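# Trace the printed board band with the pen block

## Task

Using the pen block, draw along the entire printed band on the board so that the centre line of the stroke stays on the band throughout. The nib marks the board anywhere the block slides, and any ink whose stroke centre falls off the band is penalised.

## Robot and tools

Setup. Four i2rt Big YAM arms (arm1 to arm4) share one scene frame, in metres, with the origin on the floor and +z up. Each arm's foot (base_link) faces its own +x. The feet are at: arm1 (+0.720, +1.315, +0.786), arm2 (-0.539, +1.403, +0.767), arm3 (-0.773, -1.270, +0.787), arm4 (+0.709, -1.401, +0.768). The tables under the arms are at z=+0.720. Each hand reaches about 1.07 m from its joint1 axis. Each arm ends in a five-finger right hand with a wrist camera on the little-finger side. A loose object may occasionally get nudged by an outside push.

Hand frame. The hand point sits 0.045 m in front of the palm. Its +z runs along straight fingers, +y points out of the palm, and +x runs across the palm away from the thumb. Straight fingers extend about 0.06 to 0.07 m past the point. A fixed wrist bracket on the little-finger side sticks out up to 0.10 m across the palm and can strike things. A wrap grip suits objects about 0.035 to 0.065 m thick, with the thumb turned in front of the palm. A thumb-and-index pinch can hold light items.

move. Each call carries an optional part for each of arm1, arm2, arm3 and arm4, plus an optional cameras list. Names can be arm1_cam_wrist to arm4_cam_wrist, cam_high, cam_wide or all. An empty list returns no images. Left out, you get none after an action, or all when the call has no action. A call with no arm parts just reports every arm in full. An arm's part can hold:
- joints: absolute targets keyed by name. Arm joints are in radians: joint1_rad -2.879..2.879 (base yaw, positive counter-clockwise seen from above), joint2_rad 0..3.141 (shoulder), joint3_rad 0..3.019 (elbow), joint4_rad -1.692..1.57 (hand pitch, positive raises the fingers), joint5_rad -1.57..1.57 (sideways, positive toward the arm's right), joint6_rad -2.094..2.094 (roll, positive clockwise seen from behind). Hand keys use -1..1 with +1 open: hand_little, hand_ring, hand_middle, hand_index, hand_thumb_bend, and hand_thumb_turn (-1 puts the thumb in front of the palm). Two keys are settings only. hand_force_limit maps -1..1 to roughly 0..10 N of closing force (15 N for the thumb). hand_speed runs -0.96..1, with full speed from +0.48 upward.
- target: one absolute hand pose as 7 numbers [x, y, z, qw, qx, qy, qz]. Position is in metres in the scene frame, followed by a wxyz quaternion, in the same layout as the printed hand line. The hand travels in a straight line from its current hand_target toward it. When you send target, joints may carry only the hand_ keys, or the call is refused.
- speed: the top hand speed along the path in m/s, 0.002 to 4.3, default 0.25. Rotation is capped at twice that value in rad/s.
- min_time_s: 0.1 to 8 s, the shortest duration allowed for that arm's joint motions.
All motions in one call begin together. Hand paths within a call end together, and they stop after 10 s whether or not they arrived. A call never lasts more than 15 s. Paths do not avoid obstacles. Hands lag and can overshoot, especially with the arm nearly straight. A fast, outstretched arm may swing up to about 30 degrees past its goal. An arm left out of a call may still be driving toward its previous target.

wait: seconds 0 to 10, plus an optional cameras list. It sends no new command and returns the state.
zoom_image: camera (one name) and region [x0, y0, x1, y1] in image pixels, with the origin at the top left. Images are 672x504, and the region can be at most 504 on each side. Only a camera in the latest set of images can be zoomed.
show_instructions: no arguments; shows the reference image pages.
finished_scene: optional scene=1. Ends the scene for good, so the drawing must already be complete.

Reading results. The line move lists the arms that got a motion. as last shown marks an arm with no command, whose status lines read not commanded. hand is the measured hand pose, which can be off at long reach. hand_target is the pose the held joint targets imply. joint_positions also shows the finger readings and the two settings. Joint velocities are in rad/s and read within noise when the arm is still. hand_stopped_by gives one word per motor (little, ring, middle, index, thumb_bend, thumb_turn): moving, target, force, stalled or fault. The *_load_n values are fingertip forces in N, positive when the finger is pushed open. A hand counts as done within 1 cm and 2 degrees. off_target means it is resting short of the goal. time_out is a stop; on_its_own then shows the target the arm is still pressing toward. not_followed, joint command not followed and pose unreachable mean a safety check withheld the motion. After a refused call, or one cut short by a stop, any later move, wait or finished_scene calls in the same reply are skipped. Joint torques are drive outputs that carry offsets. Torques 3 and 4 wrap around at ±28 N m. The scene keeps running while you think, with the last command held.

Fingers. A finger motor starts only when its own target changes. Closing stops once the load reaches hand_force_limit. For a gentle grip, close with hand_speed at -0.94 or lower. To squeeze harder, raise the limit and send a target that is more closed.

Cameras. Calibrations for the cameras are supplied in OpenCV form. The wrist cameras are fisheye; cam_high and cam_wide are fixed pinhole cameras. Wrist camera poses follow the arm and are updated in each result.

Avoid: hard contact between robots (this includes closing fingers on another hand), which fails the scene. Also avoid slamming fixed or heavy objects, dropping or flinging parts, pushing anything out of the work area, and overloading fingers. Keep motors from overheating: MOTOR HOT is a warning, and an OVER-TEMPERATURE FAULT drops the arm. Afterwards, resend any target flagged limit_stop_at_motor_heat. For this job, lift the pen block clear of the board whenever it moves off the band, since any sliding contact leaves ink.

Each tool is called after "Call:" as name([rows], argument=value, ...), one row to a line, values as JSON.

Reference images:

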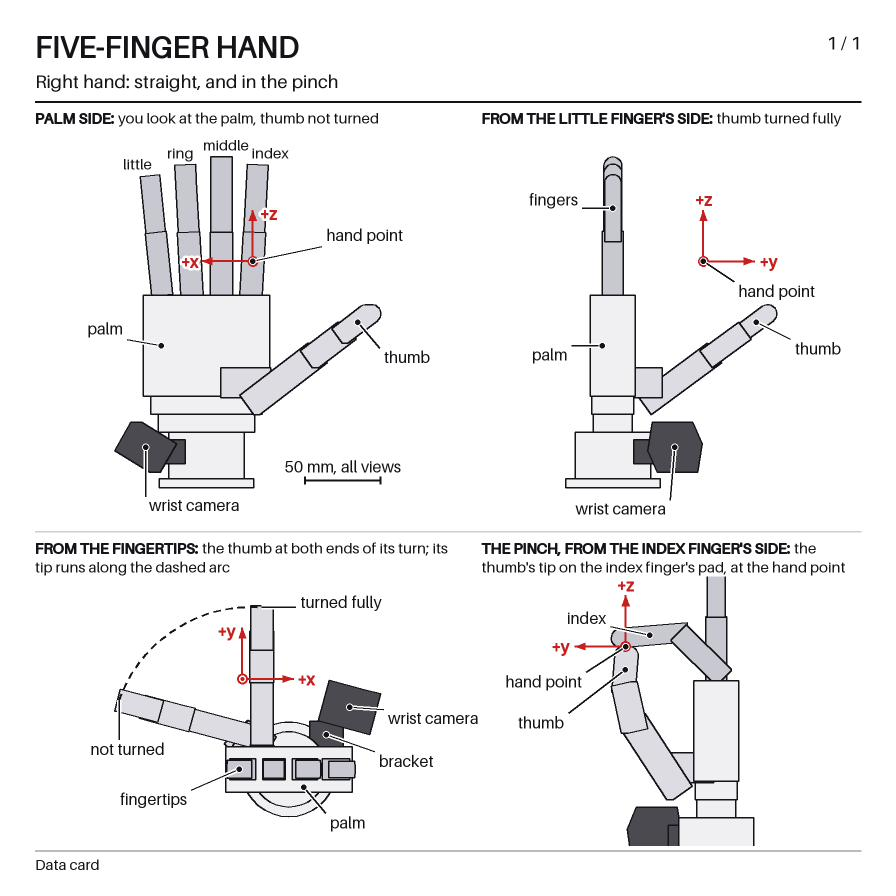

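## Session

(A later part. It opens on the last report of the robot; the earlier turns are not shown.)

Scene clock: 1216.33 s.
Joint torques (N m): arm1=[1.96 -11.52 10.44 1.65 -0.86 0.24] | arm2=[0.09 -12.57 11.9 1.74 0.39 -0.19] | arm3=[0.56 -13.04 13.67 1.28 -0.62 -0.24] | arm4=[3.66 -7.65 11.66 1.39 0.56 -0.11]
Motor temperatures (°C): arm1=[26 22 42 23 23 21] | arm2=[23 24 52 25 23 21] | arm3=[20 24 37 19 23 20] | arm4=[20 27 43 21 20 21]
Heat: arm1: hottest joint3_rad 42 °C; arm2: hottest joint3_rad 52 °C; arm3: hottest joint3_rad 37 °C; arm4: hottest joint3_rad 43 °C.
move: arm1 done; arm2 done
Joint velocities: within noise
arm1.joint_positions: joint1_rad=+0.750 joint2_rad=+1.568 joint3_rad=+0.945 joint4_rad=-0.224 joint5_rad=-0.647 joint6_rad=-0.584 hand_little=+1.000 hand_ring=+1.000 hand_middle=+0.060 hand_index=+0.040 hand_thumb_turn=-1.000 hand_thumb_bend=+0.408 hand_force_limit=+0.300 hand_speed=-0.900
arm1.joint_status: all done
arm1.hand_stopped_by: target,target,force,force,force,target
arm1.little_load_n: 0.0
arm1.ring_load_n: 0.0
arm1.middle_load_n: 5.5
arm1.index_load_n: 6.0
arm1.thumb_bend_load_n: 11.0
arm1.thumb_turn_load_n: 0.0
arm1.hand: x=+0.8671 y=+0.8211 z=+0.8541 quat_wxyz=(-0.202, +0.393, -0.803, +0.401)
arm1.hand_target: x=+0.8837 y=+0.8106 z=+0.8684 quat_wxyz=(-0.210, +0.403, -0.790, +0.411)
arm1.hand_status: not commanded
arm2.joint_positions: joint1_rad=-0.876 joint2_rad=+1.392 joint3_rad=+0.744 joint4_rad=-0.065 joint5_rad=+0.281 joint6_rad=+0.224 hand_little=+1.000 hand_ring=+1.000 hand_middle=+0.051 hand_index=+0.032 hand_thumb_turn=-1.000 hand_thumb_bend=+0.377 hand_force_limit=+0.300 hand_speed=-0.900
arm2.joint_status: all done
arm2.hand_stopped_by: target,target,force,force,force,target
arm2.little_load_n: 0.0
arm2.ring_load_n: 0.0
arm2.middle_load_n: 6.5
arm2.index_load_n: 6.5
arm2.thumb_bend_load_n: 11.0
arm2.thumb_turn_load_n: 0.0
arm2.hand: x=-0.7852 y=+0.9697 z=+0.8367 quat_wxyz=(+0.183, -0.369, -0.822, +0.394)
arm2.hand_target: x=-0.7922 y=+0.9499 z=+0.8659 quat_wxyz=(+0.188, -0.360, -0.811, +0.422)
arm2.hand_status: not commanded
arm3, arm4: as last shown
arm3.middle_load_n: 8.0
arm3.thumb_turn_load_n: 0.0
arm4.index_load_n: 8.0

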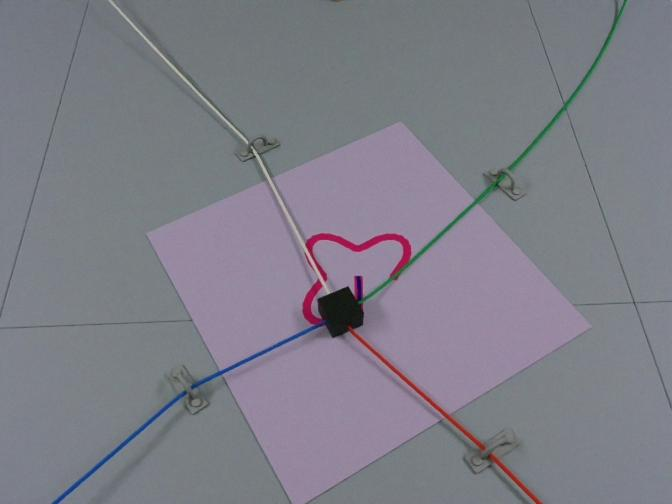

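Call:
move(arm1={"joints": {"joint1_rad": 0.803}, "min_time_s": 2.5}, arm2={"joints": {"joint1_rad": -0.811}, "min_time_s": 1.2}, arm4={"joints": {"joint1_rad": -0.140}, "min_time_s": 1.5}, cameras=["cam_high"])

Call:
zoom_image(camera="cam_high", region=[280, 250, 380, 350])

Scene clock: 1243.47 s.
Joint torques (N m): arm1=[2.43 -11.52 10.45 1.66 -0.92 0.24] | arm2=[0.26 -12.81 12 1.76 0.35 -0.13] | arm3=[0.56 -12.45 13.64 1.36 -0.58 -0.26] | arm4=[1.61 -7.71 11.67 1.39 0.56 -0.11]
Motor temperatures (°C): arm1=[26 22 42 23 24 21] | arm2=[23 24 53 25 23 21] | arm3=[20 24 38 19 23 20] | arm4=[19 27 44 21 20 21]
Heat: arm1: hottest joint3_rad 42 °C; arm2: hottest joint3_rad 53 °C; arm3: hottest joint3_rad 38 °C; arm4: hottest joint3_rad 44 °C.
move: arm1 done; arm2 done; arm4 done
Joint velocities: within noise
arm1.joint_positions: joint1_rad=+0.772 joint2_rad=+1.568 joint3_rad=+0.945 joint4_rad=-0.224 joint5_rad=-0.645 joint6_rad=-0.584 hand_little=+1.000 hand_ring=+1.000 hand_middle=+0.060 hand_index=+0.040 hand_thumb_turn=-1.000 hand_thumb_bend=+0.408 hand_force_limit=+0.300 hand_speed=-0.900
arm1.joint_status: all done
arm1.hand_stopped_by: target,target,force,force,force,target
arm1.little_load_n: 0.0
arm1.ring_load_n: 0.0
arm1.middle_load_n: 5.5
arm1.index_load_n: 6.0
arm1.thumb_bend_load_n: 11.0
arm1.thumb_turn_load_n: 0.0
arm1.hand: x=+0.8778 y=+0.8244 z=+0.8540 quat_wxyz=(-0.206, +0.402, -0.798, +0.398)
arm1.hand_target: x=+0.8974 y=+0.8152 z=+0.8684 quat_wxyz=(-0.215, +0.414, -0.785, +0.408)
arm1.hand_status: not commanded
arm2.joint_positions: joint1_rad=-0.821 joint2_rad=+1.392 joint3_rad=+0.744 joint4_rad=-0.065 joint5_rad=+0.282 joint6_rad=+0.224 hand_little=+1.000 hand_ring=+1.000 hand_middle=+0.051 hand_index=+0.032 hand_thumb_turn=-1.000 hand_thumb_bend=+0.377 hand_force_limit=+0.300 hand_speed=-0.900
arm2.joint_status: all done
arm2.hand_stopped_by: target,target,force,force,force,target
arm2.little_load_n: 0.0
arm2.ring_load_n: 0.0
arm2.middle_load_n: 7.0
arm2.index_load_n: 6.5
arm2.thumb_bend_load_n: 11.0
arm2.thumb_turn_load_n: 0.0
arm2.hand: x=-0.7614 y=+0.9570 z=+0.8366 quat_wxyz=(+0.173, -0.347, -0.831, +0.398)
arm2.hand_target: x=-0.7663 y=+0.9363 z=+0.8658 quat_wxyz=(+0.176, -0.337, -0.820, +0.427)
arm2.hand_status: not commanded
arm3: as last shown
arm3.thumb_bend_load_n: 9.5
arm4.joint_positions: joint1_rad=-0.126 joint2_rad=+1.205 joint3_rad=+0.619 joint4_rad=-0.142 joint5_rad=+0.492 joint6_rad=+0.384 hand_little=+1.000 hand_ring=+1.000 hand_middle=+0.088 hand_index=+0.061 hand_thumb_turn=-1.000 hand_thumb_bend=+0.442 hand_force_limit=+0.300 hand_speed=-0.900
arm4.joint_status: all done
arm4.hand_stopped_by: target,target,force,force,force,target
arm4.little_load_n: 0.0
arm4.ring_load_n: 0.0
arm4.middle_load_n: 6.5
arm4.index_load_n: 9.5
arm4.thumb_bend_load_n: 11.5
arm4.thumb_turn_load_n: 0.0
arm4.hand: x=+0.6628 y=-0.9605 z=+0.8516 quat_wxyz=(-0.442, +0.875, -0.176, +0.093)
arm4.hand_target: x=+0.6686 y=-0.9529 z=+0.8654 quat_wxyz=(-0.452, +0.868, -0.182, +0.095)
arm4.hand_status: not commanded

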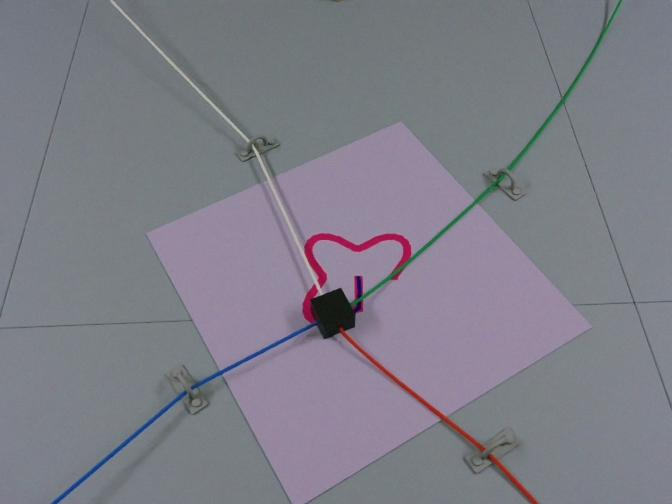

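Scaled by 5.040 from the camera's image (finer frame: 960x720).

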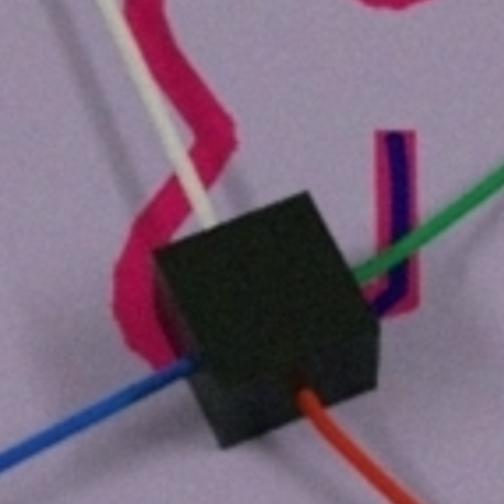

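Call:
move(arm1={"joints": {"joint1_rad": 0.834}, "min_time_s": 2.5}, cameras=["cam_high"])

Call:
zoom_image(camera="cam_high", region=[270, 250, 370, 350])

Scene clock: 1272.03 s.
Joint torques (N m): arm1=[2.08 -11.52 10.48 1.66 -0.93 0.23] | arm2=[0.15 -12.57 12.14 1.8 0.35 -0.14] | arm3=[0.56 -12.98 13.72 1.4 -0.59 -0.23] | arm4=[1.79 -7.65 11.67 1.39 0.55 -0.11]
Motor temperatures (°C): arm1=[26 22 42 23 24 21] | arm2=[23 24 53 25 23 21] | arm3=[20 24 38 19 23 20] | arm4=[19 27 44 21 20 21]
Heat: arm1: hottest joint3_rad 42 °C; arm2: hottest joint3_rad 53 °C; arm3: hottest joint3_rad 38 °C; arm4: hottest joint3_rad 44 °C.
move: arm1 done
Joint velocities: within noise
arm1.joint_positions: joint1_rad=+0.807 joint2_rad=+1.568 joint3_rad=+0.945 joint4_rad=-0.224 joint5_rad=-0.645 joint6_rad=-0.584 hand_little=+1.000 hand_ring=+1.000 hand_middle=+0.060 hand_index=+0.040 hand_thumb_turn=-1.000 hand_thumb_bend=+0.408 hand_force_limit=+0.300 hand_speed=-0.900
arm1.joint_status: all done
arm1.hand_stopped_by: target,target,force,force,force,target
arm1.little_load_n: 0.0
arm1.ring_load_n: 0.0
arm1.middle_load_n: 5.5
arm1.index_load_n: 6.0
arm1.thumb_bend_load_n: 11.0
arm1.thumb_turn_load_n: 0.0
arm1.hand: x=+0.8948 y=+0.8302 z=+0.8539 quat_wxyz=(-0.213, +0.416, -0.791, +0.395)
arm1.hand_target: x=+0.9128 y=+0.8210 z=+0.8683 quat_wxyz=(-0.222, +0.426, -0.778, +0.405)
arm1.hand_status: not commanded
arm2, arm3, arm4: as last shown
arm2.middle_load_n: 6.5
arm2.thumb_bend_load_n: 10.5
arm3.thumb_bend_load_n: 10.0
arm4.middle_load_n: 7.0
arm4.index_load_n: 9.0
arm4.thumb_bend_load_n: 12.0
arm4.hand: x=+0.6630 y=-0.9605 z=+0.8516 quat_wxyz=(-0.442, +0.874, -0.176, +0.093)
arm4.hand_target: x=+0.6685 y=-0.9529 z=+0.8654 quat_wxyz=(-0.452, +0.868, -0.182, +0.095)

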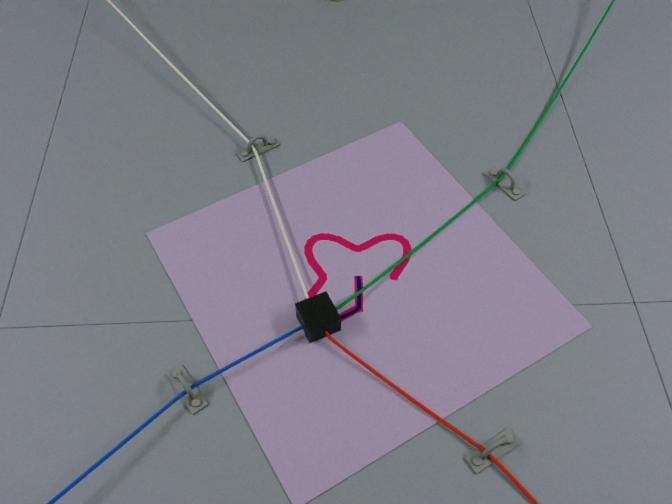

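Scaled by 5.040 from the camera's image (finer frame: 960x720).

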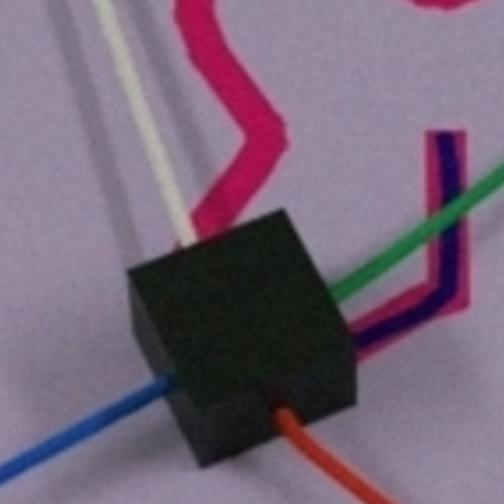

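Call:
move(arm1={"joints":{"joint1_rad":0.841},"min_time_s":1.2}, arm4={"joints":{"joint1_rad":-0.172},"min_time_s":1.2}, cameras=["cam_high"])

Call:
zoom_image(camera="cam_high", region=[270, 250, 370, 350])

Scene clock: 1319.27 s.
Joint torques (N m): arm1=[1.96 -11.46 10.47 1.65 -0.92 0.24] | arm2=[0.38 -12.63 12.1 1.78 0.38 -0.14] | arm3=[0.5 -12.86 13.59 1.32 -0.62 -0.21] | arm4=[1.44 -7.65 11.67 1.39 0.56 -0.11]
Motor temperatures (°C): arm1=[26 22 42 23 24 21] | arm2=[23 25 54 25 23 21] | arm3=[20 25 38 19 23 20] | arm4=[19 27 44 21 20 21]
Heat: arm1: hottest joint3_rad 42 °C; arm2: hottest joint3_rad 54 °C; arm3: hottest joint3_rad 38 °C; arm4: hottest joint3_rad 44 °C.
move: arm1 done; arm4 done
Joint velocities: within noise
arm1.joint_positions: joint1_rad=+0.817 joint2_rad=+1.568 joint3_rad=+0.945 joint4_rad=-0.224 joint5_rad=-0.645 joint6_rad=-0.584 hand_little=+1.000 hand_ring=+1.000 hand_middle=+0.060 hand_index=+0.040 hand_thumb_turn=-1.000 hand_thumb_bend=+0.408 hand_force_limit=+0.300 hand_speed=-0.900
arm1.joint_status: all done
arm1.hand_stopped_by: target,target,force,force,force,target
arm1.little_load_n: -0.5
arm1.ring_load_n: 0.0
arm1.middle_load_n: 5.5
arm1.index_load_n: 6.5
arm1.thumb_bend_load_n: 11.0
arm1.thumb_turn_load_n: 0.0
arm1.hand: x=+0.8992 y=+0.8318 z=+0.8539 quat_wxyz=(-0.215, +0.419, -0.789, +0.394)
arm1.hand_target: x=+0.9164 y=+0.8224 z=+0.8683 quat_wxyz=(-0.223, +0.429, -0.777, +0.404)
arm1.hand_status: not commanded
arm2, arm3: as last shown
arm2.joint_positions: joint1_rad=-0.820 joint2_rad=+1.392 joint3_rad=+0.744 joint4_rad=-0.065 joint5_rad=+0.282 joint6_rad=+0.224 hand_little=+1.000 hand_ring=+1.000 hand_middle=+0.051 hand_index=+0.032 hand_thumb_turn=-1.000 hand_thumb_bend=+0.377 hand_force_limit=+0.300 hand_speed=-0.900
arm2.middle_load_n: 7.0
arm2.index_load_n: 7.0
arm2.hand: x=-0.7611 y=+0.9568 z=+0.8366 quat_wxyz=(+0.173, -0.347, -0.832, +0.398)
arm2.hand_target: x=-0.7663 y=+0.9364 z=+0.8658 quat_wxyz=(+0.176, -0.337, -0.820, +0.427)
arm3.joint_positions: joint1_rad=+0.373 joint2_rad=+1.615 joint3_rad=+1.002 joint4_rad=-0.235 joint5_rad=-0.644 joint6_rad=-0.568 hand_little=+1.000 hand_ring=+1.000 hand_middle=+0.088 hand_index=+0.061 hand_thumb_turn=-1.000 hand_thumb_bend=+0.415 hand_force_limit=+0.300 hand_speed=-0.900
arm3.index_load_n: 7.0
arm3.hand: x=-0.6851 y=-0.7417 z=+0.8485 quat_wxyz=(-0.431, +0.873, +0.195, -0.117)
arm3.hand_target: x=-0.6700 y=-0.7233 z=+0.8665 quat_wxyz=(-0.448, +0.865, +0.200, -0.104)
arm4.joint_positions: joint1_rad=-0.154 joint2_rad=+1.205 joint3_rad=+0.619 joint4_rad=-0.142 joint5_rad=+0.492 joint6_rad=+0.385 hand_little=+1.000 hand_ring=+1.000 hand_middle=+0.088 hand_index=+0.061 hand_thumb_turn=-1.000 hand_thumb_bend=+0.442 hand_force_limit=+0.300 hand_speed=-0.900
arm4.joint_status: all done
arm4.hand_stopped_by: target,target,force,force,force,target
arm4.little_load_n: 0.0
arm4.ring_load_n: 0.0
arm4.middle_load_n: 4.5
arm4.index_load_n: 11.0
arm4.thumb_bend_load_n: 11.5
arm4.thumb_turn_load_n: 0.5
arm4.hand: x=+0.6752 y=-0.9594 z=+0.8515 quat_wxyz=(-0.441, +0.872, -0.189, +0.099)
arm4.hand_target: x=+0.6829 y=-0.9518 z=+0.8653 quat_wxyz=(-0.450, +0.865, -0.196, +0.102)
arm4.hand_status: not commanded

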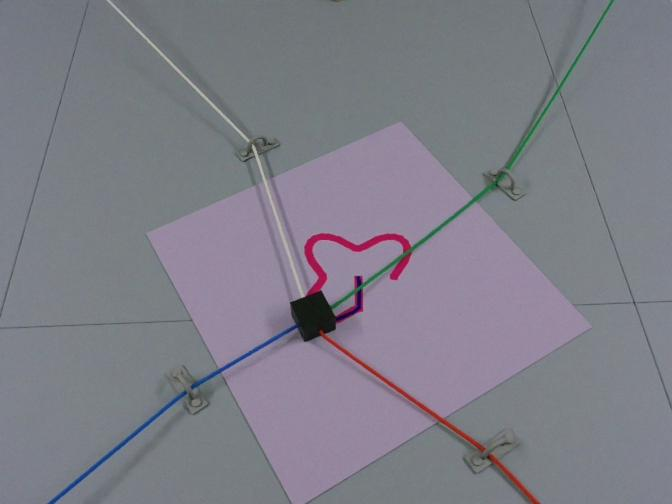

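Scaled by 5.040 from the camera's image (finer frame: 960x720).

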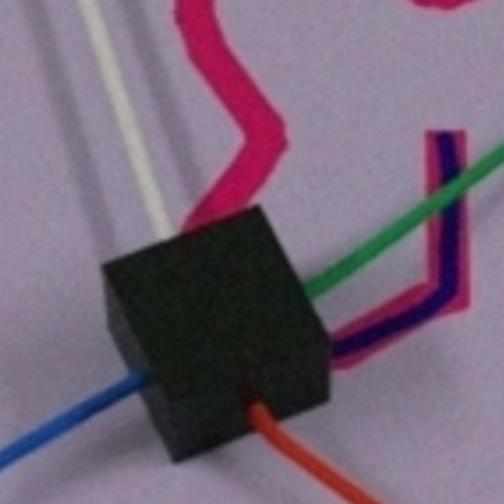

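Call:
move(arm4={"joints":{"joint1_rad":-0.21},"min_time_s":1.5}, cameras=["cam_high"])

Call:
zoom_image(camera="cam_high", region=[270, 250, 370, 350])

Scene clock: 1335.13 s.
Joint torques (N m): arm1=[1.67 -11.52 10.47 1.66 -0.9 0.23] | arm2=[-0.32 -12.4 12.01 1.87 0.32 -0.15] | arm3=[0.73 -12.81 13.64 1.36 -0.61 -0.22] | arm4=[0.97 -7.71 11.66 1.4 0.75 -0.22]
Motor temperatures (°C): arm1=[26 22 42 23 24 21] | arm2=[23 25 54 25 23 21] | arm3=[20 25 38 19 23 20] | arm4=[19 27 44 21 20 21]
Heat: arm1: hottest joint3_rad 42 °C; arm2: hottest joint3_rad 54 °C; arm3: hottest joint3_rad 38 °C; arm4: hottest joint3_rad 44 °C.
move: arm4 done
Joint velocities: within noise
arm1, arm2: as last shown
arm1.joint_positions: joint1_rad=+0.819 joint2_rad=+1.568 joint3_rad=+0.945 joint4_rad=-0.224 joint5_rad=-0.646 joint6_rad=-0.584 hand_little=+1.000 hand_ring=+1.000 hand_middle=+0.060 hand_index=+0.040 hand_thumb_turn=-1.000 hand_thumb_bend=+0.408 hand_force_limit=+0.300 hand_speed=-0.900
arm1.little_load_n: 0.0
arm1.hand: x=+0.9005 y=+0.8323 z=+0.8540 quat_wxyz=(-0.215, +0.420, -0.789, +0.393)
arm1.hand_target: x=+0.9163 y=+0.8224 z=+0.8683 quat_wxyz=(-0.223, +0.429, -0.777, +0.404)
arm2.joint_positions: joint1_rad=-0.818 joint2_rad=+1.392 joint3_rad=+0.744 joint4_rad=-0.065 joint5_rad=+0.282 joint6_rad=+0.224 hand_little=+1.000 hand_ring=+1.000 hand_middle=+0.051 hand_index=+0.032 hand_thumb_turn=-1.000 hand_thumb_bend=+0.377 hand_force_limit=+0.300 hand_speed=-0.900
arm2.middle_load_n: 6.5
arm2.thumb_bend_load_n: 11.0
arm2.hand: x=-0.7599 y=+0.9562 z=+0.8366 quat_wxyz=(+0.172, -0.345, -0.832, +0.398)
arm2.hand_target: x=-0.7662 y=+0.9363 z=+0.8658 quat_wxyz=(+0.176, -0.337, -0.820, +0.427)
arm3.joint_positions: joint1_rad=+0.373 joint2_rad=+1.615 joint3_rad=+1.002 joint4_rad=-0.235 joint5_rad=-0.644 joint6_rad=-0.568 hand_little=+1.000 hand_ring=+1.000 hand_middle=+0.088 hand_index=+0.061 hand_thumb_turn=-1.000 hand_thumb_bend=+0.415 hand_force_limit=+0.300 hand_speed=-0.900
arm3.joint_status: not commanded
arm3.hand_stopped_by: target,target,force,force,force,target
arm3.little_load_n: 0.0
arm3.ring_load_n: 0.0
arm3.middle_load_n: 8.0
arm3.index_load_n: 7.5
arm3.thumb_bend_load_n: 9.5
arm3.thumb_turn_load_n: 0.0
arm3.hand: x=-0.6851 y=-0.7417 z=+0.8485 quat_wxyz=(-0.431, +0.873, +0.195, -0.117)
arm3.hand_target: x=-0.6700 y=-0.7233 z=+0.8665 quat_wxyz=(-0.448, +0.865, +0.199, -0.104)
arm3.hand_status: not commanded
arm4.joint_positions: joint1_rad=-0.187 joint2_rad=+1.205 joint3_rad=+0.619 joint4_rad=-0.142 joint5_rad=+0.487 joint6_rad=+0.396 hand_little=+1.000 hand_ring=+1.000 hand_middle=+0.088 hand_index=+0.061 hand_thumb_turn=-1.000 hand_thumb_bend=+0.442 hand_force_limit=+0.300 hand_speed=-0.900
arm4.joint_status: all done
arm4.hand_stopped_by: target,target,force,force,force,target
arm4.little_load_n: 0.0
arm4.ring_load_n: 0.0
arm4.middle_load_n: 4.5
arm4.index_load_n: 11.5
arm4.thumb_bend_load_n: 11.5
arm4.thumb_turn_load_n: 2.5
arm4.hand: x=+0.6882 y=-0.9580 z=+0.8516 quat_wxyz=(-0.439, +0.868, -0.207, +0.102)
arm4.hand_target: x=+0.7000 y=-0.9512 z=+0.8651 quat_wxyz=(-0.448, +0.861, -0.212, +0.111)
arm4.hand_status: not commanded

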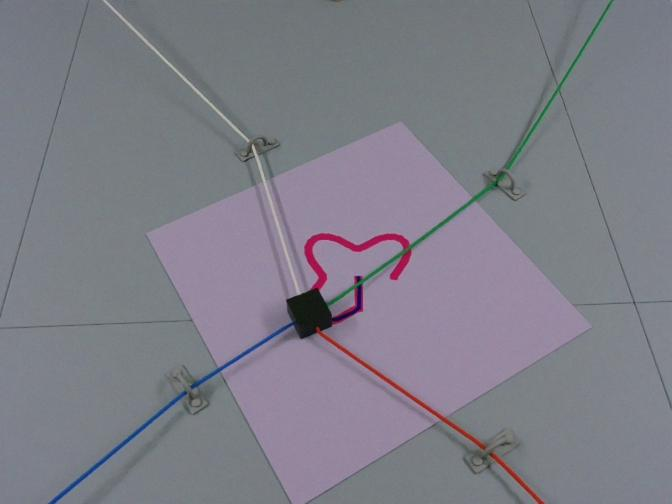

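Scaled by 5.040 from the camera's image (finer frame: 960x720).

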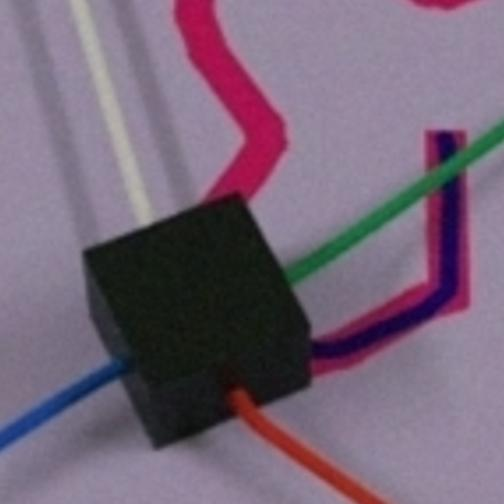

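Call:
zoom_image(camera="cam_high", region=[280, 280, 340, 340])

Scaled by 8.400 from the camera's image (finer frame: 960x720).

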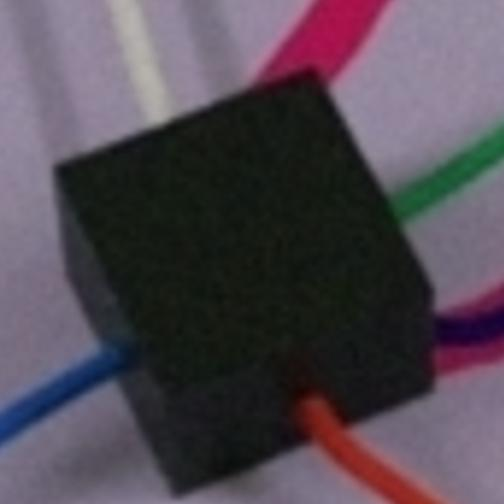

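Call:
move(arm1={"joints":{"joint1_rad":0.785},"min_time_s":0.8}, arm4={"joints":{"joint1_rad":-0.231},"min_time_s":1.6}, cameras=["cam_high"])

Call:
zoom_image(camera="cam_high", region=[280, 270, 340, 330])

Scene clock: 1389.73 s.
Joint torques (N m): arm1=[-0.91 -11.46 10.44 1.65 -0.63 0.22] | arm2=[-0.26 -12.28 11.95 1.81 0.46 -0.11] | arm3=[0.62 -13.1 13.76 1.43 -0.6 -0.25] | arm4=[0.91 -7.71 11.67 1.4 0.83 -0.26]
Motor temperatures (°C): arm1=[26 22 42 23 24 21] | arm2=[23 25 55 24 23 21] | arm3=[20 25 39 19 23 20] | arm4=[19 27 44 21 20 21]
Heat: arm1: hottest joint3_rad 42 °C; arm2: hottest joint3_rad 55 °C; arm3: hottest joint3_rad 39 °C; arm4: hottest joint3_rad 44 °C.
move: arm1 done; arm4 done
Joint velocities: within noise
arm1.joint_positions: joint1_rad=+0.794 joint2_rad=+1.568 joint3_rad=+0.945 joint4_rad=-0.224 joint5_rad=-0.653 joint6_rad=-0.582 hand_little=+1.000 hand_ring=+1.000 hand_middle=+0.060 hand_index=+0.040 hand_thumb_turn=-1.000 hand_thumb_bend=+0.408 hand_force_limit=+0.300 hand_speed=-0.900
arm1.joint_status: all done
arm1.hand_stopped_by: target,target,force,force,force,target
arm1.little_load_n: 0.0
arm1.ring_load_n: 0.0
arm1.middle_load_n: 6.0
arm1.index_load_n: 6.5
arm1.thumb_bend_load_n: 11.0
arm1.thumb_turn_load_n: 0.0
arm1.hand: x=+0.8896 y=+0.8287 z=+0.8546 quat_wxyz=(-0.214, +0.411, -0.793, +0.396)
arm1.hand_target: x=+0.8884 y=+0.8121 z=+0.8683 quat_wxyz=(-0.212, +0.407, -0.788, +0.410)
arm1.hand_status: not commanded
arm2, arm3: as last shown
arm2.joint_positions: joint1_rad=-0.815 joint2_rad=+1.392 joint3_rad=+0.744 joint4_rad=-0.065 joint5_rad=+0.280 joint6_rad=+0.224 hand_little=+1.000 hand_ring=+1.000 hand_middle=+0.051 hand_index=+0.032 hand_thumb_turn=-1.000 hand_thumb_bend=+0.377 hand_force_limit=+0.300 hand_speed=-0.900
arm2.hand: x=-0.7581 y=+0.9553 z=+0.8366 quat_wxyz=(+0.171, -0.344, -0.833, +0.399)
arm2.hand_target: x=-0.7662 y=+0.9363 z=+0.8658 quat_wxyz=(+0.176, -0.337, -0.821, +0.427)
arm3.index_load_n: 7.0
arm3.thumb_bend_load_n: 10.0
arm4.joint_positions: joint1_rad=-0.207 joint2_rad=+1.205 joint3_rad=+0.619 joint4_rad=-0.142 joint5_rad=+0.485 joint6_rad=+0.400 hand_little=+1.000 hand_ring=+1.000 hand_middle=+0.088 hand_index=+0.061 hand_thumb_turn=-1.000 hand_thumb_bend=+0.442 hand_force_limit=+0.300 hand_speed=-0.900
arm4.joint_status: all done
arm4.hand_stopped_by: target,target,force,force,force,target
arm4.little_load_n: 0.0
arm4.ring_load_n: 0.0
arm4.middle_load_n: 4.5
arm4.index_load_n: 11.5
arm4.thumb_bend_load_n: 11.5
arm4.thumb_turn_load_n: 2.5
arm4.hand: x=+0.6964 y=-0.9575 z=+0.8515 quat_wxyz=(-0.438, +0.866, -0.217, +0.105)
arm4.hand_target: x=+0.7092 y=-0.9511 z=+0.8651 quat_wxyz=(-0.447, +0.859, -0.221, +0.115)
arm4.hand_status: not commanded

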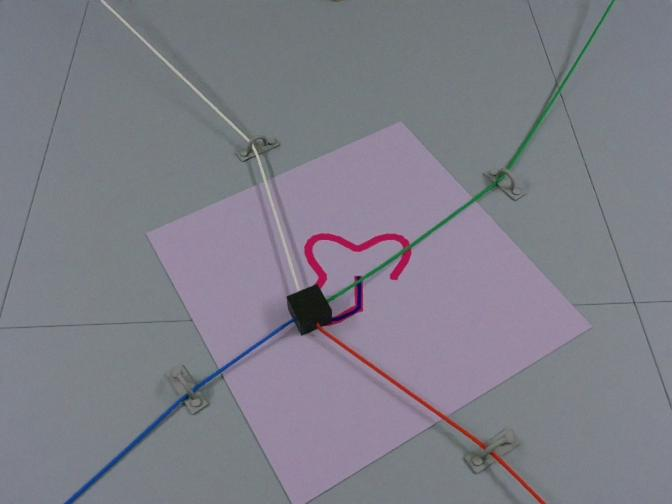

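Scaled by 8.400 from the camera's image (finer frame: 960x720).

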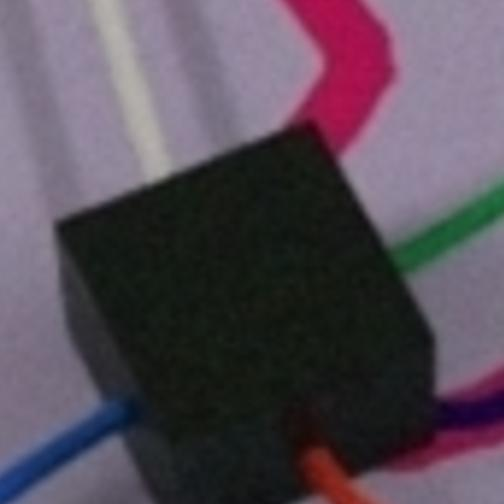

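Call:
move(arm2={"joints":{"joint1_rad":-0.73},"min_time_s":1.0}, arm4={"joints":{"joint1_rad":-0.255},"min_time_s":2.0}, cameras=["cam_high"])

Call:
zoom_image(camera="cam_high", region=[280, 270, 340, 330])

Scene clock: 1411.73 s.
Joint torques (N m): arm1=[-0.85 -11.4 10.47 1.65 -0.63 0.23] | arm2=[-0.03 -12.51 11.92 1.89 0.35 -0.12] | arm3=[0.79 -12.45 13.79 1.18 -0.59 -0.23] | arm4=[1.26 -7.71 11.69 1.39 0.84 -0.25]
Motor temperatures (°C): arm1=[26 22 42 23 23 21] | arm2=[23 25 55 24 23 21] | arm3=[20 25 39 19 23 20] | arm4=[19 27 45 21 20 21]
Heat: arm1: hottest joint3_rad 42 °C; arm2: hottest joint3_rad 55 °C; arm3: hottest joint3_rad 39 °C; arm4: hottest joint3_rad 45 °C.
move: arm2 done; arm4 done
Joint velocities: within noise
arm1, arm3: as last shown
arm1.ring_load_n: -0.5
arm2.joint_positions: joint1_rad=-0.740 joint2_rad=+1.392 joint3_rad=+0.744 joint4_rad=-0.065 joint5_rad=+0.282 joint6_rad=+0.224 hand_little=+1.000 hand_ring=+1.000 hand_middle=+0.051 hand_index=+0.032 hand_thumb_turn=-1.000 hand_thumb_bend=+0.377 hand_force_limit=+0.300 hand_speed=-0.900
arm2.joint_status: all done
arm2.hand_stopped_by: target,target,force,force,force,target
arm2.little_load_n: 0.0
arm2.ring_load_n: 0.0
arm2.middle_load_n: 7.0
arm2.index_load_n: 7.0
arm2.thumb_bend_load_n: 10.5
arm2.thumb_turn_load_n: 0.0
arm2.hand: x=-0.7243 y=+0.9403 z=+0.8365 quat_wxyz=(+0.157, -0.313, -0.845, +0.405)
arm2.hand_target: x=-0.7279 y=+0.9195 z=+0.8657 quat_wxyz=(+0.159, -0.303, -0.833, +0.434)
arm2.hand_status: not commanded
arm3.index_load_n: 7.5
arm4.joint_positions: joint1_rad=-0.235 joint2_rad=+1.205 joint3_rad=+0.619 joint4_rad=-0.142 joint5_rad=+0.485 joint6_rad=+0.400 hand_little=+1.000 hand_ring=+1.000 hand_middle=+0.088 hand_index=+0.061 hand_thumb_turn=-1.000 hand_thumb_bend=+0.442 hand_force_limit=+0.300 hand_speed=-0.900
arm4.joint_status: all done
arm4.hand_stopped_by: target,target,force,force,force,target
arm4.little_load_n: 0.0
arm4.ring_load_n: 0.0
arm4.middle_load_n: 5.0
arm4.index_load_n: 10.5
arm4.thumb_bend_load_n: 11.5
arm4.thumb_turn_load_n: 0.5
arm4.hand: x=+0.7089 y=-0.9573 z=+0.8515 quat_wxyz=(-0.437, +0.863, -0.229, +0.111)
arm4.hand_target: x=+0.7201 y=-0.9512 z=+0.8650 quat_wxyz=(-0.446, +0.856, -0.232, +0.121)
arm4.hand_status: not commanded

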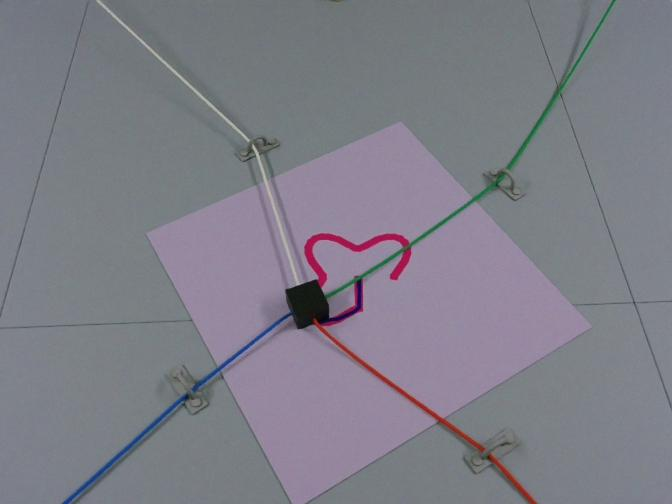

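Scaled by 8.400 from the camera's image (finer frame: 960x720).

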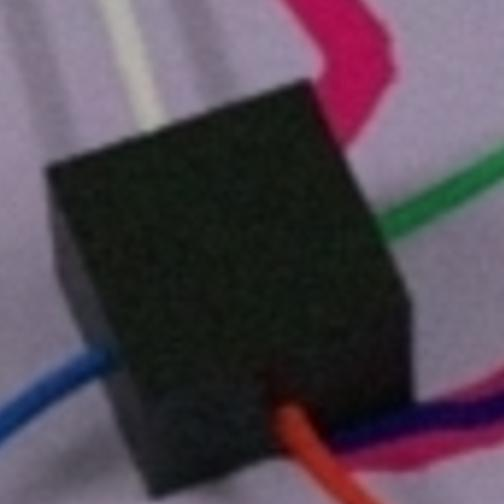

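Call:
move(arm1={"joints":{"joint1_rad":0.71},"min_time_s":1.2}, arm3={"joints":{"joint1_rad":0.446},"min_time_s":2.0}, arm4={"joints":{"joint1_rad":-0.285},"min_time_s":2.0}, cameras=["cam_high"])

Call:
zoom_image(camera="cam_high", region=[280, 260, 340, 320])

Scene clock: 1431.73 s.
Joint torques (N m): arm1=[-0.97 -11.46 10.45 1.66 -0.6 0.22] | arm2=[0.15 -12.4 12 1.7 0.32 -0.13] | arm3=[2.67 -12.81 13.7 1.33 -0.59 -0.21] | arm4=[1.32 -7.77 11.67 1.4 0.83 -0.24]
Motor temperatures (°C): arm1=[26 22 42 23 23 21] | arm2=[23 25 55 24 23 21] | arm3=[20 25 39 19 23 20] | arm4=[19 27 45 21 20 21]
Heat: arm1: hottest joint3_rad 42 °C; arm2: hottest joint3_rad 55 °C; arm3: hottest joint3_rad 39 °C; arm4: hottest joint3_rad 45 °C.
move: arm1 done; arm3 done; arm4 done
Joint velocities: within noise
arm1.joint_positions: joint1_rad=+0.720 joint2_rad=+1.568 joint3_rad=+0.945 joint4_rad=-0.224 joint5_rad=-0.654 joint6_rad=-0.581 hand_little=+1.000 hand_ring=+1.000 hand_middle=+0.060 hand_index=+0.040 hand_thumb_turn=-1.000 hand_thumb_bend=+0.408 hand_force_limit=+0.300 hand_speed=-0.900
arm1.joint_status: all done
arm1.hand_stopped_by: target,target,force,force,force,target
arm1.little_load_n: 0.0
arm1.ring_load_n: -0.5
arm1.middle_load_n: 6.0
arm1.index_load_n: 6.5
arm1.thumb_bend_load_n: 10.5
arm1.thumb_turn_load_n: 0.0
arm1.hand: x=+0.8534 y=+0.8175 z=+0.8548 quat_wxyz=(-0.200, +0.381, -0.807, +0.404)
arm1.hand_target: x=+0.8503 y=+0.8009 z=+0.8684 quat_wxyz=(-0.196, +0.377, -0.803, +0.418)
arm1.hand_status: not commanded
arm2: as last shown
arm2.index_load_n: 6.5
arm3.joint_positions: joint1_rad=+0.430 joint2_rad=+1.615 joint3_rad=+1.002 joint4_rad=-0.235 joint5_rad=-0.644 joint6_rad=-0.571 hand_little=+1.000 hand_ring=+1.000 hand_middle=+0.088 hand_index=+0.061 hand_thumb_turn=-1.000 hand_thumb_bend=+0.415 hand_force_limit=+0.300 hand_speed=-0.900
arm3.joint_status: all done
arm3.hand_stopped_by: target,target,force,force,force,target
arm3.little_load_n: 0.0
arm3.ring_load_n: -0.5
arm3.middle_load_n: 8.5
arm3.index_load_n: 7.0
arm3.thumb_bend_load_n: 9.5
arm3.thumb_turn_load_n: 0.0
arm3.hand: x=-0.7148 y=-0.7376 z=+0.8488 quat_wxyz=(-0.428, +0.867, +0.221, -0.129)
arm3.hand_target: x=-0.7174 y=-0.7165 z=+0.8670 quat_wxyz=(-0.444, +0.855, +0.237, -0.123)
arm3.hand_status: not commanded
arm4.joint_positions: joint1_rad=-0.266 joint2_rad=+1.205 joint3_rad=+0.619 joint4_rad=-0.142 joint5_rad=+0.485 joint6_rad=+0.398 hand_little=+1.000 hand_ring=+1.000 hand_middle=+0.088 hand_index=+0.061 hand_thumb_turn=-1.000 hand_thumb_bend=+0.442 hand_force_limit=+0.300 hand_speed=-0.900
arm4.joint_status: all done
arm4.hand_stopped_by: target,target,force,force,force,target
arm4.little_load_n: 0.0
arm4.ring_load_n: 0.0
arm4.middle_load_n: 5.5
arm4.index_load_n: 10.0
arm4.thumb_bend_load_n: 11.5
arm4.thumb_turn_load_n: 0.0
arm4.hand: x=+0.7230 y=-0.9575 z=+0.8515 quat_wxyz=(-0.435, +0.859, -0.242, +0.118)
arm4.hand_target: x=+0.7336 y=-0.9517 z=+0.8651 quat_wxyz=(-0.444, +0.853, -0.245, +0.127)
arm4.hand_status: not commanded

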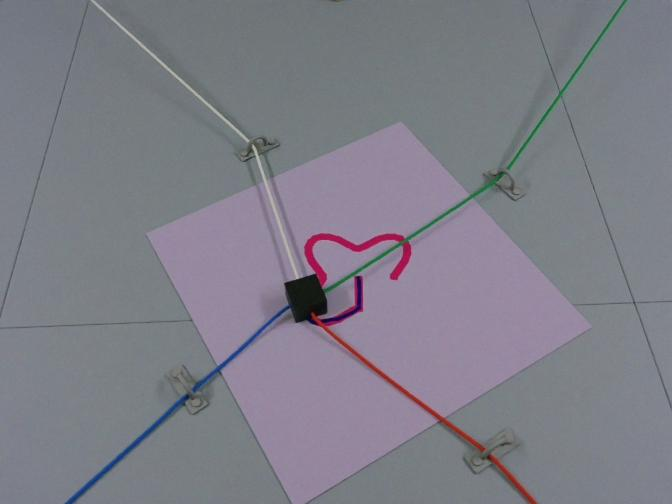

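Scaled by 8.400 from the camera's image (finer frame: 960x720).

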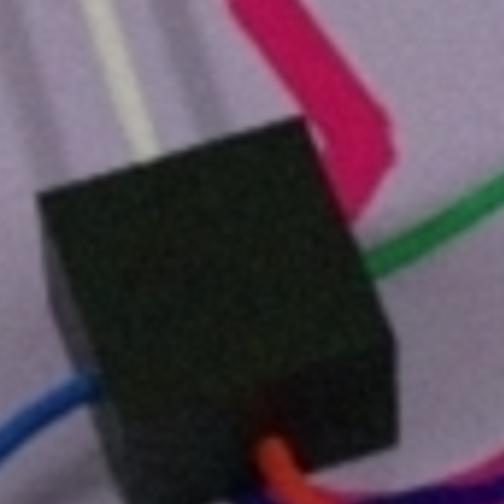

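Call:
move(arm3={"joints":{"joint1_rad":0.468},"min_time_s":1.5}, arm4={"joints":{"joint1_rad":-0.298},"min_time_s":1.5}, cameras=["cam_high"])

Call:
zoom_image(camera="cam_high", region=[280, 260, 340, 320])

Scene clock: 1452.43 s.
Joint torques (N m): arm1=[-1.03 -11.46 10.45 1.68 -0.6 0.21] | arm2=[0.03 -12.69 11.99 1.83 0.34 -0.12] | arm3=[3.37 -12.69 13.44 1.46 -0.61 -0.17] | arm4=[1.44 -7.65 11.64 1.4 0.79 -0.22]
Motor temperatures (°C): arm1=[25 22 42 23 23 21] | arm2=[23 25 55 24 23 21] | arm3=[20 25 39 19 23 20] | arm4=[19 27 45 21 20 21]
Heat: arm1: hottest joint3_rad 42 °C; arm2: hottest joint3_rad 55 °C; arm3: hottest joint3_rad 39 °C; arm4: hottest joint3_rad 45 °C.
move: arm3 done; arm4 done
Joint velocities: within noise
arm1, arm2: as last shown
arm1.ring_load_n: 0.0
arm3.joint_positions: joint1_rad=+0.449 joint2_rad=+1.615 joint3_rad=+1.006 joint4_rad=-0.235 joint5_rad=-0.644 joint6_rad=-0.575 hand_little=+1.000 hand_ring=+1.000 hand_middle=+0.088 hand_index=+0.061 hand_thumb_turn=-1.000 hand_thumb_bend=+0.415 hand_force_limit=+0.300 hand_speed=-0.900
arm3.joint_status: all done
arm3.hand_stopped_by: target,target,force,force,force,target
arm3.little_load_n: 0.0
arm3.ring_load_n: -0.5
arm3.middle_load_n: 9.0
arm3.index_load_n: 6.5
arm3.thumb_bend_load_n: 9.5
arm3.thumb_turn_load_n: 0.0
arm3.hand: x=-0.7244 y=-0.7349 z=+0.8502 quat_wxyz=(-0.429, +0.863, +0.231, -0.132)
arm3.hand_target: x=-0.7297 y=-0.7154 z=+0.8673 quat_wxyz=(-0.443, +0.853, +0.246, -0.128)
arm3.hand_status: not commanded
arm4.joint_positions: joint1_rad=-0.280 joint2_rad=+1.205 joint3_rad=+0.619 joint4_rad=-0.142 joint5_rad=+0.486 joint6_rad=+0.396 hand_little=+1.000 hand_ring=+1.000 hand_middle=+0.088 hand_index=+0.061 hand_thumb_turn=-1.000 hand_thumb_bend=+0.442 hand_force_limit=+0.300 hand_speed=-0.900
arm4.joint_status: all done
arm4.hand_stopped_by: target,target,force,force,force,target
arm4.little_load_n: 0.0
arm4.ring_load_n: 0.0
arm4.middle_load_n: 6.0
arm4.index_load_n: 9.5
arm4.thumb_bend_load_n: 12.0
arm4.thumb_turn_load_n: 0.0
arm4.hand: x=+0.7293 y=-0.9579 z=+0.8514 quat_wxyz=(-0.434, +0.858, -0.247, +0.122)
arm4.hand_target: x=+0.7395 y=-0.9520 z=+0.8650 quat_wxyz=(-0.443, +0.851, -0.250, +0.130)
arm4.hand_status: not commanded

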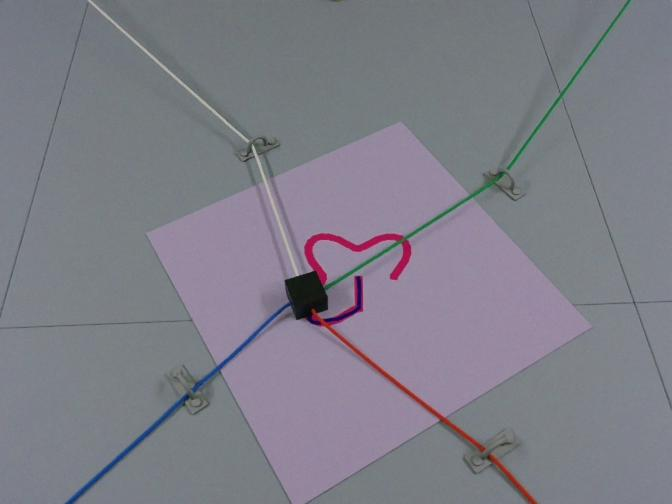

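Scaled by 8.400 from the camera's image (finer frame: 960x720).

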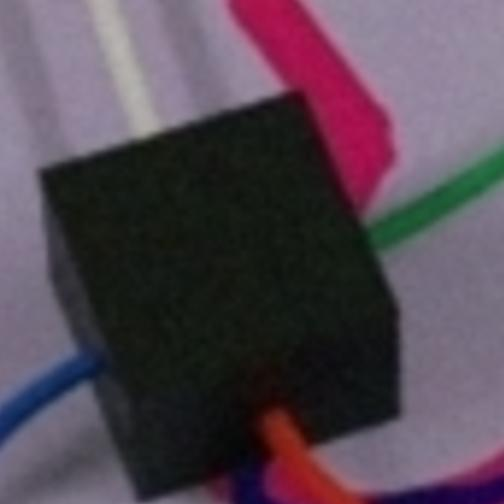

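Call:
move(arm3={"joints":{"joint1_rad":0.492},"min_time_s":1.8}, arm4={"joints":{"joint1_rad":-0.314},"min_time_s":1.8}, cameras=["cam_high"])

Call:
zoom_image(camera="cam_high", region=[280, 260, 340, 320])

Scene clock: 1470.23 s.
Joint torques (N m): arm1=[-1.03 -11.34 10.45 1.63 -0.61 0.22] | arm2=[0.03 -12.75 11.9 1.7 0.37 -0.13] | arm3=[3.08 -12.22 13.14 1.32 -0.6 -0.14] | arm4=[1.44 -7.71 11.67 1.39 0.79 -0.21]
Motor temperatures (°C): arm1=[25 22 42 23 23 21] | arm2=[23 25 55 24 23 21] | arm3=[20 24 41 19 23 20] | arm4=[19 27 45 21 20 21]
Heat: arm1: hottest joint3_rad 42 °C; arm2: hottest joint3_rad 55 °C; arm3: hottest joint3_rad 41 °C; arm4: hottest joint3_rad 45 °C.
move: arm3 done; arm4 done
Joint velocities: within noise
arm1, arm2: as last shown
arm1.thumb_bend_load_n: 11.0
arm2.index_load_n: 7.0
arm2.thumb_bend_load_n: 11.0
arm3.joint_positions: joint1_rad=+0.471 joint2_rad=+1.615 joint3_rad=+1.009 joint4_rad=-0.235 joint5_rad=-0.644 joint6_rad=-0.576 hand_little=+1.000 hand_ring=+1.000 hand_middle=+0.088 hand_index=+0.061 hand_thumb_turn=-1.000 hand_thumb_bend=+0.415 hand_force_limit=+0.300 hand_speed=-0.900
arm3.joint_status: all done
arm3.hand_stopped_by: target,target,force,force,force,target
arm3.little_load_n: 0.0
arm3.ring_load_n: 0.0
arm3.middle_load_n: 9.5
arm3.index_load_n: 6.5
arm3.thumb_bend_load_n: 9.5
arm3.thumb_turn_load_n: 0.0
arm3.hand: x=-0.7360 y=-0.7327 z=+0.8515 quat_wxyz=(-0.429, +0.860, +0.242, -0.136)
arm3.hand_target: x=-0.7428 y=-0.7145 z=+0.8675 quat_wxyz=(-0.441, +0.850, +0.256, -0.133)
arm3.hand_status: not commanded
arm4.joint_positions: joint1_rad=-0.296 joint2_rad=+1.205 joint3_rad=+0.619 joint4_rad=-0.142 joint5_rad=+0.486 joint6_rad=+0.395 hand_little=+1.000 hand_ring=+1.000 hand_middle=+0.088 hand_index=+0.061 hand_thumb_turn=-1.000 hand_thumb_bend=+0.442 hand_force_limit=+0.300 hand_speed=-0.900
arm4.joint_status: all done
arm4.hand_stopped_by: target,target,force,force,force,target
arm4.little_load_n: 0.0
arm4.ring_load_n: 0.0
arm4.middle_load_n: 6.0
arm4.index_load_n: 9.5
arm4.thumb_bend_load_n: 12.0
arm4.thumb_turn_load_n: 0.0
arm4.hand: x=+0.7363 y=-0.9583 z=+0.8514 quat_wxyz=(-0.433, +0.856, -0.253, +0.126)
arm4.hand_target: x=+0.7464 y=-0.9525 z=+0.8650 quat_wxyz=(-0.442, +0.849, -0.257, +0.134)
arm4.hand_status: not commanded

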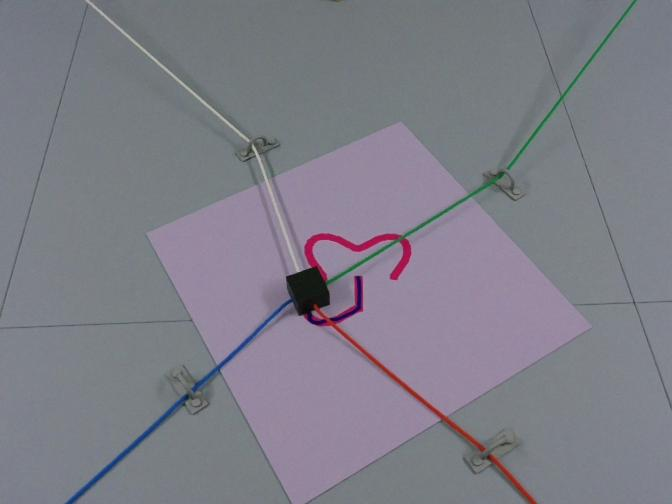

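Scaled by 8.400 from the camera's image (finer frame: 960x720).

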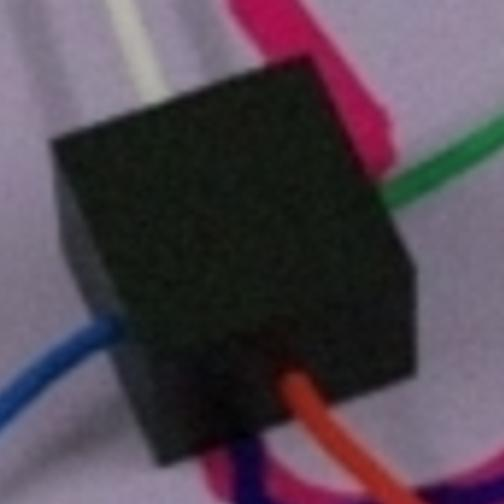

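Call:
move(arm1={"joints":{"joint1_rad":0.64},"min_time_s":1.8}, arm3={"joints":{"joint1_rad":0.53},"min_time_s":2.2}, arm4={"joints":{"joint1_rad":-0.3365},"min_time_s":2.2}, cameras=["cam_high"])

Call:
zoom_image(camera="cam_high", region=[285, 250, 345, 310])

Scene clock: 1486.13 s.
Joint torques (N m): arm1=[-1.08 -11.46 10.44 1.68 -0.59 0.21] | arm2=[0.03 -12.81 11.97 1.83 0.33 -0.15] | arm3=[3.66 -12.86 13.16 1.52 -0.64 -0.12] | arm4=[1.49 -7.71 11.64 1.39 0.74 -0.18]
Motor temperatures (°C): arm1=[25 22 42 23 23 21] | arm2=[22 25 56 24 23 21] | arm3=[20 24 39 19 23 20] | arm4=[19 27 45 21 20 21]
Heat: arm1: hottest joint3_rad 42 °C; arm2: hottest joint3_rad 56 °C; arm3: hottest joint3_rad 39 °C; arm4: hottest joint3_rad 45 °C.
move: arm1 done; arm3 done; arm4 done
Joint velocities: within noise
arm1.joint_positions: joint1_rad=+0.651 joint2_rad=+1.568 joint3_rad=+0.945 joint4_rad=-0.224 joint5_rad=-0.654 joint6_rad=-0.581 hand_little=+1.000 hand_ring=+1.000 hand_middle=+0.060 hand_index=+0.040 hand_thumb_turn=-1.000 hand_thumb_bend=+0.408 hand_force_limit=+0.300 hand_speed=-0.900
arm1.joint_status: all done
arm1.hand_stopped_by: target,target,force,force,force,target
arm1.little_load_n: 0.0
arm1.ring_load_n: -0.5
arm1.middle_load_n: 6.0
arm1.index_load_n: 6.5
arm1.thumb_bend_load_n: 11.0
arm1.thumb_turn_load_n: 0.0
arm1.hand: x=+0.8186 y=+0.8095 z=+0.8548 quat_wxyz=(-0.186, +0.353, -0.820, +0.411)
arm1.hand_target: x=+0.8138 y=+0.7930 z=+0.8684 quat_wxyz=(-0.181, +0.348, -0.816, +0.425)
arm1.hand_status: not commanded
arm2: as last shown
arm3.joint_positions: joint1_rad=+0.507 joint2_rad=+1.615 joint3_rad=+1.009 joint4_rad=-0.235 joint5_rad=-0.643 joint6_rad=-0.578 hand_little=+1.000 hand_ring=+1.000 hand_middle=+0.088 hand_index=+0.061 hand_thumb_turn=-1.000 hand_thumb_bend=+0.415 hand_force_limit=+0.300 hand_speed=-0.900
arm3.joint_status: all done
arm3.hand_stopped_by: target,target,force,force,force,target
arm3.little_load_n: 0.0
arm3.ring_load_n: 0.0
arm3.middle_load_n: 9.5
arm3.index_load_n: 6.5
arm3.thumb_bend_load_n: 10.0
arm3.thumb_turn_load_n: -0.5
arm3.hand: x=-0.7550 y=-0.7316 z=+0.8516 quat_wxyz=(-0.426, +0.855, +0.258, -0.142)
arm3.hand_target: x=-0.7639 y=-0.7138 z=+0.8679 quat_wxyz=(-0.439, +0.844, +0.272, -0.142)
arm3.hand_status: not commanded
arm4.joint_positions: joint1_rad=-0.320 joint2_rad=+1.205 joint3_rad=+0.619 joint4_rad=-0.142 joint5_rad=+0.488 joint6_rad=+0.392 hand_little=+1.000 hand_ring=+1.000 hand_middle=+0.088 hand_index=+0.061 hand_thumb_turn=-1.000 hand_thumb_bend=+0.442 hand_force_limit=+0.300 hand_speed=-0.900
arm4.joint_status: all done
arm4.hand_stopped_by: target,target,force,force,force,target
arm4.little_load_n: 0.0
arm4.ring_load_n: 0.0
arm4.middle_load_n: 6.5
arm4.index_load_n: 9.0
arm4.thumb_bend_load_n: 12.0
arm4.thumb_turn_load_n: 0.0
arm4.hand: x=+0.7475 y=-0.9592 z=+0.8513 quat_wxyz=(-0.431, +0.853, -0.263, +0.132)
arm4.hand_target: x=+0.7568 y=-0.9535 z=+0.8649 quat_wxyz=(-0.440, +0.846, -0.267, +0.139)
arm4.hand_status: not commanded

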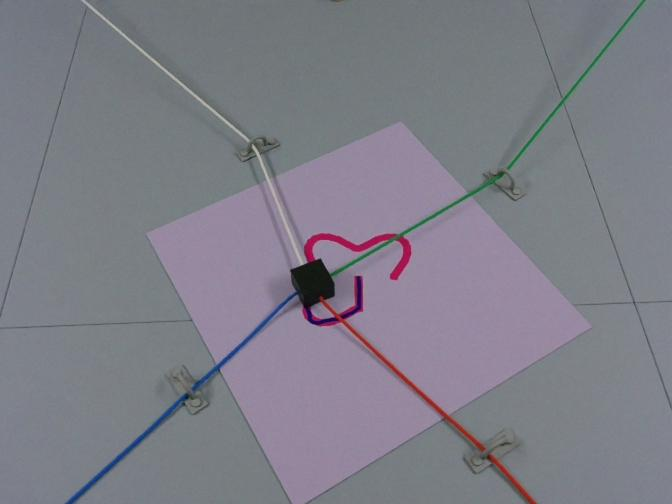

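Scaled by 8.400 from the camera's image (finer frame: 960x720).

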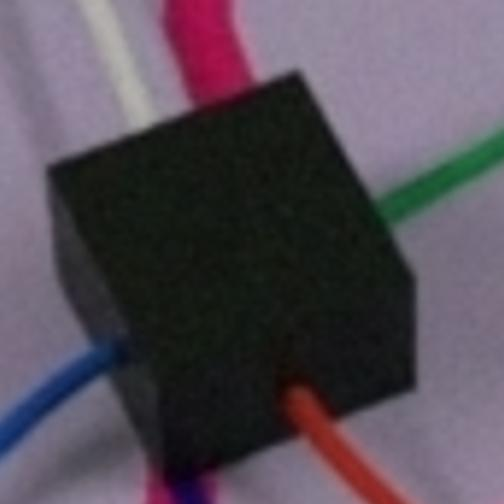

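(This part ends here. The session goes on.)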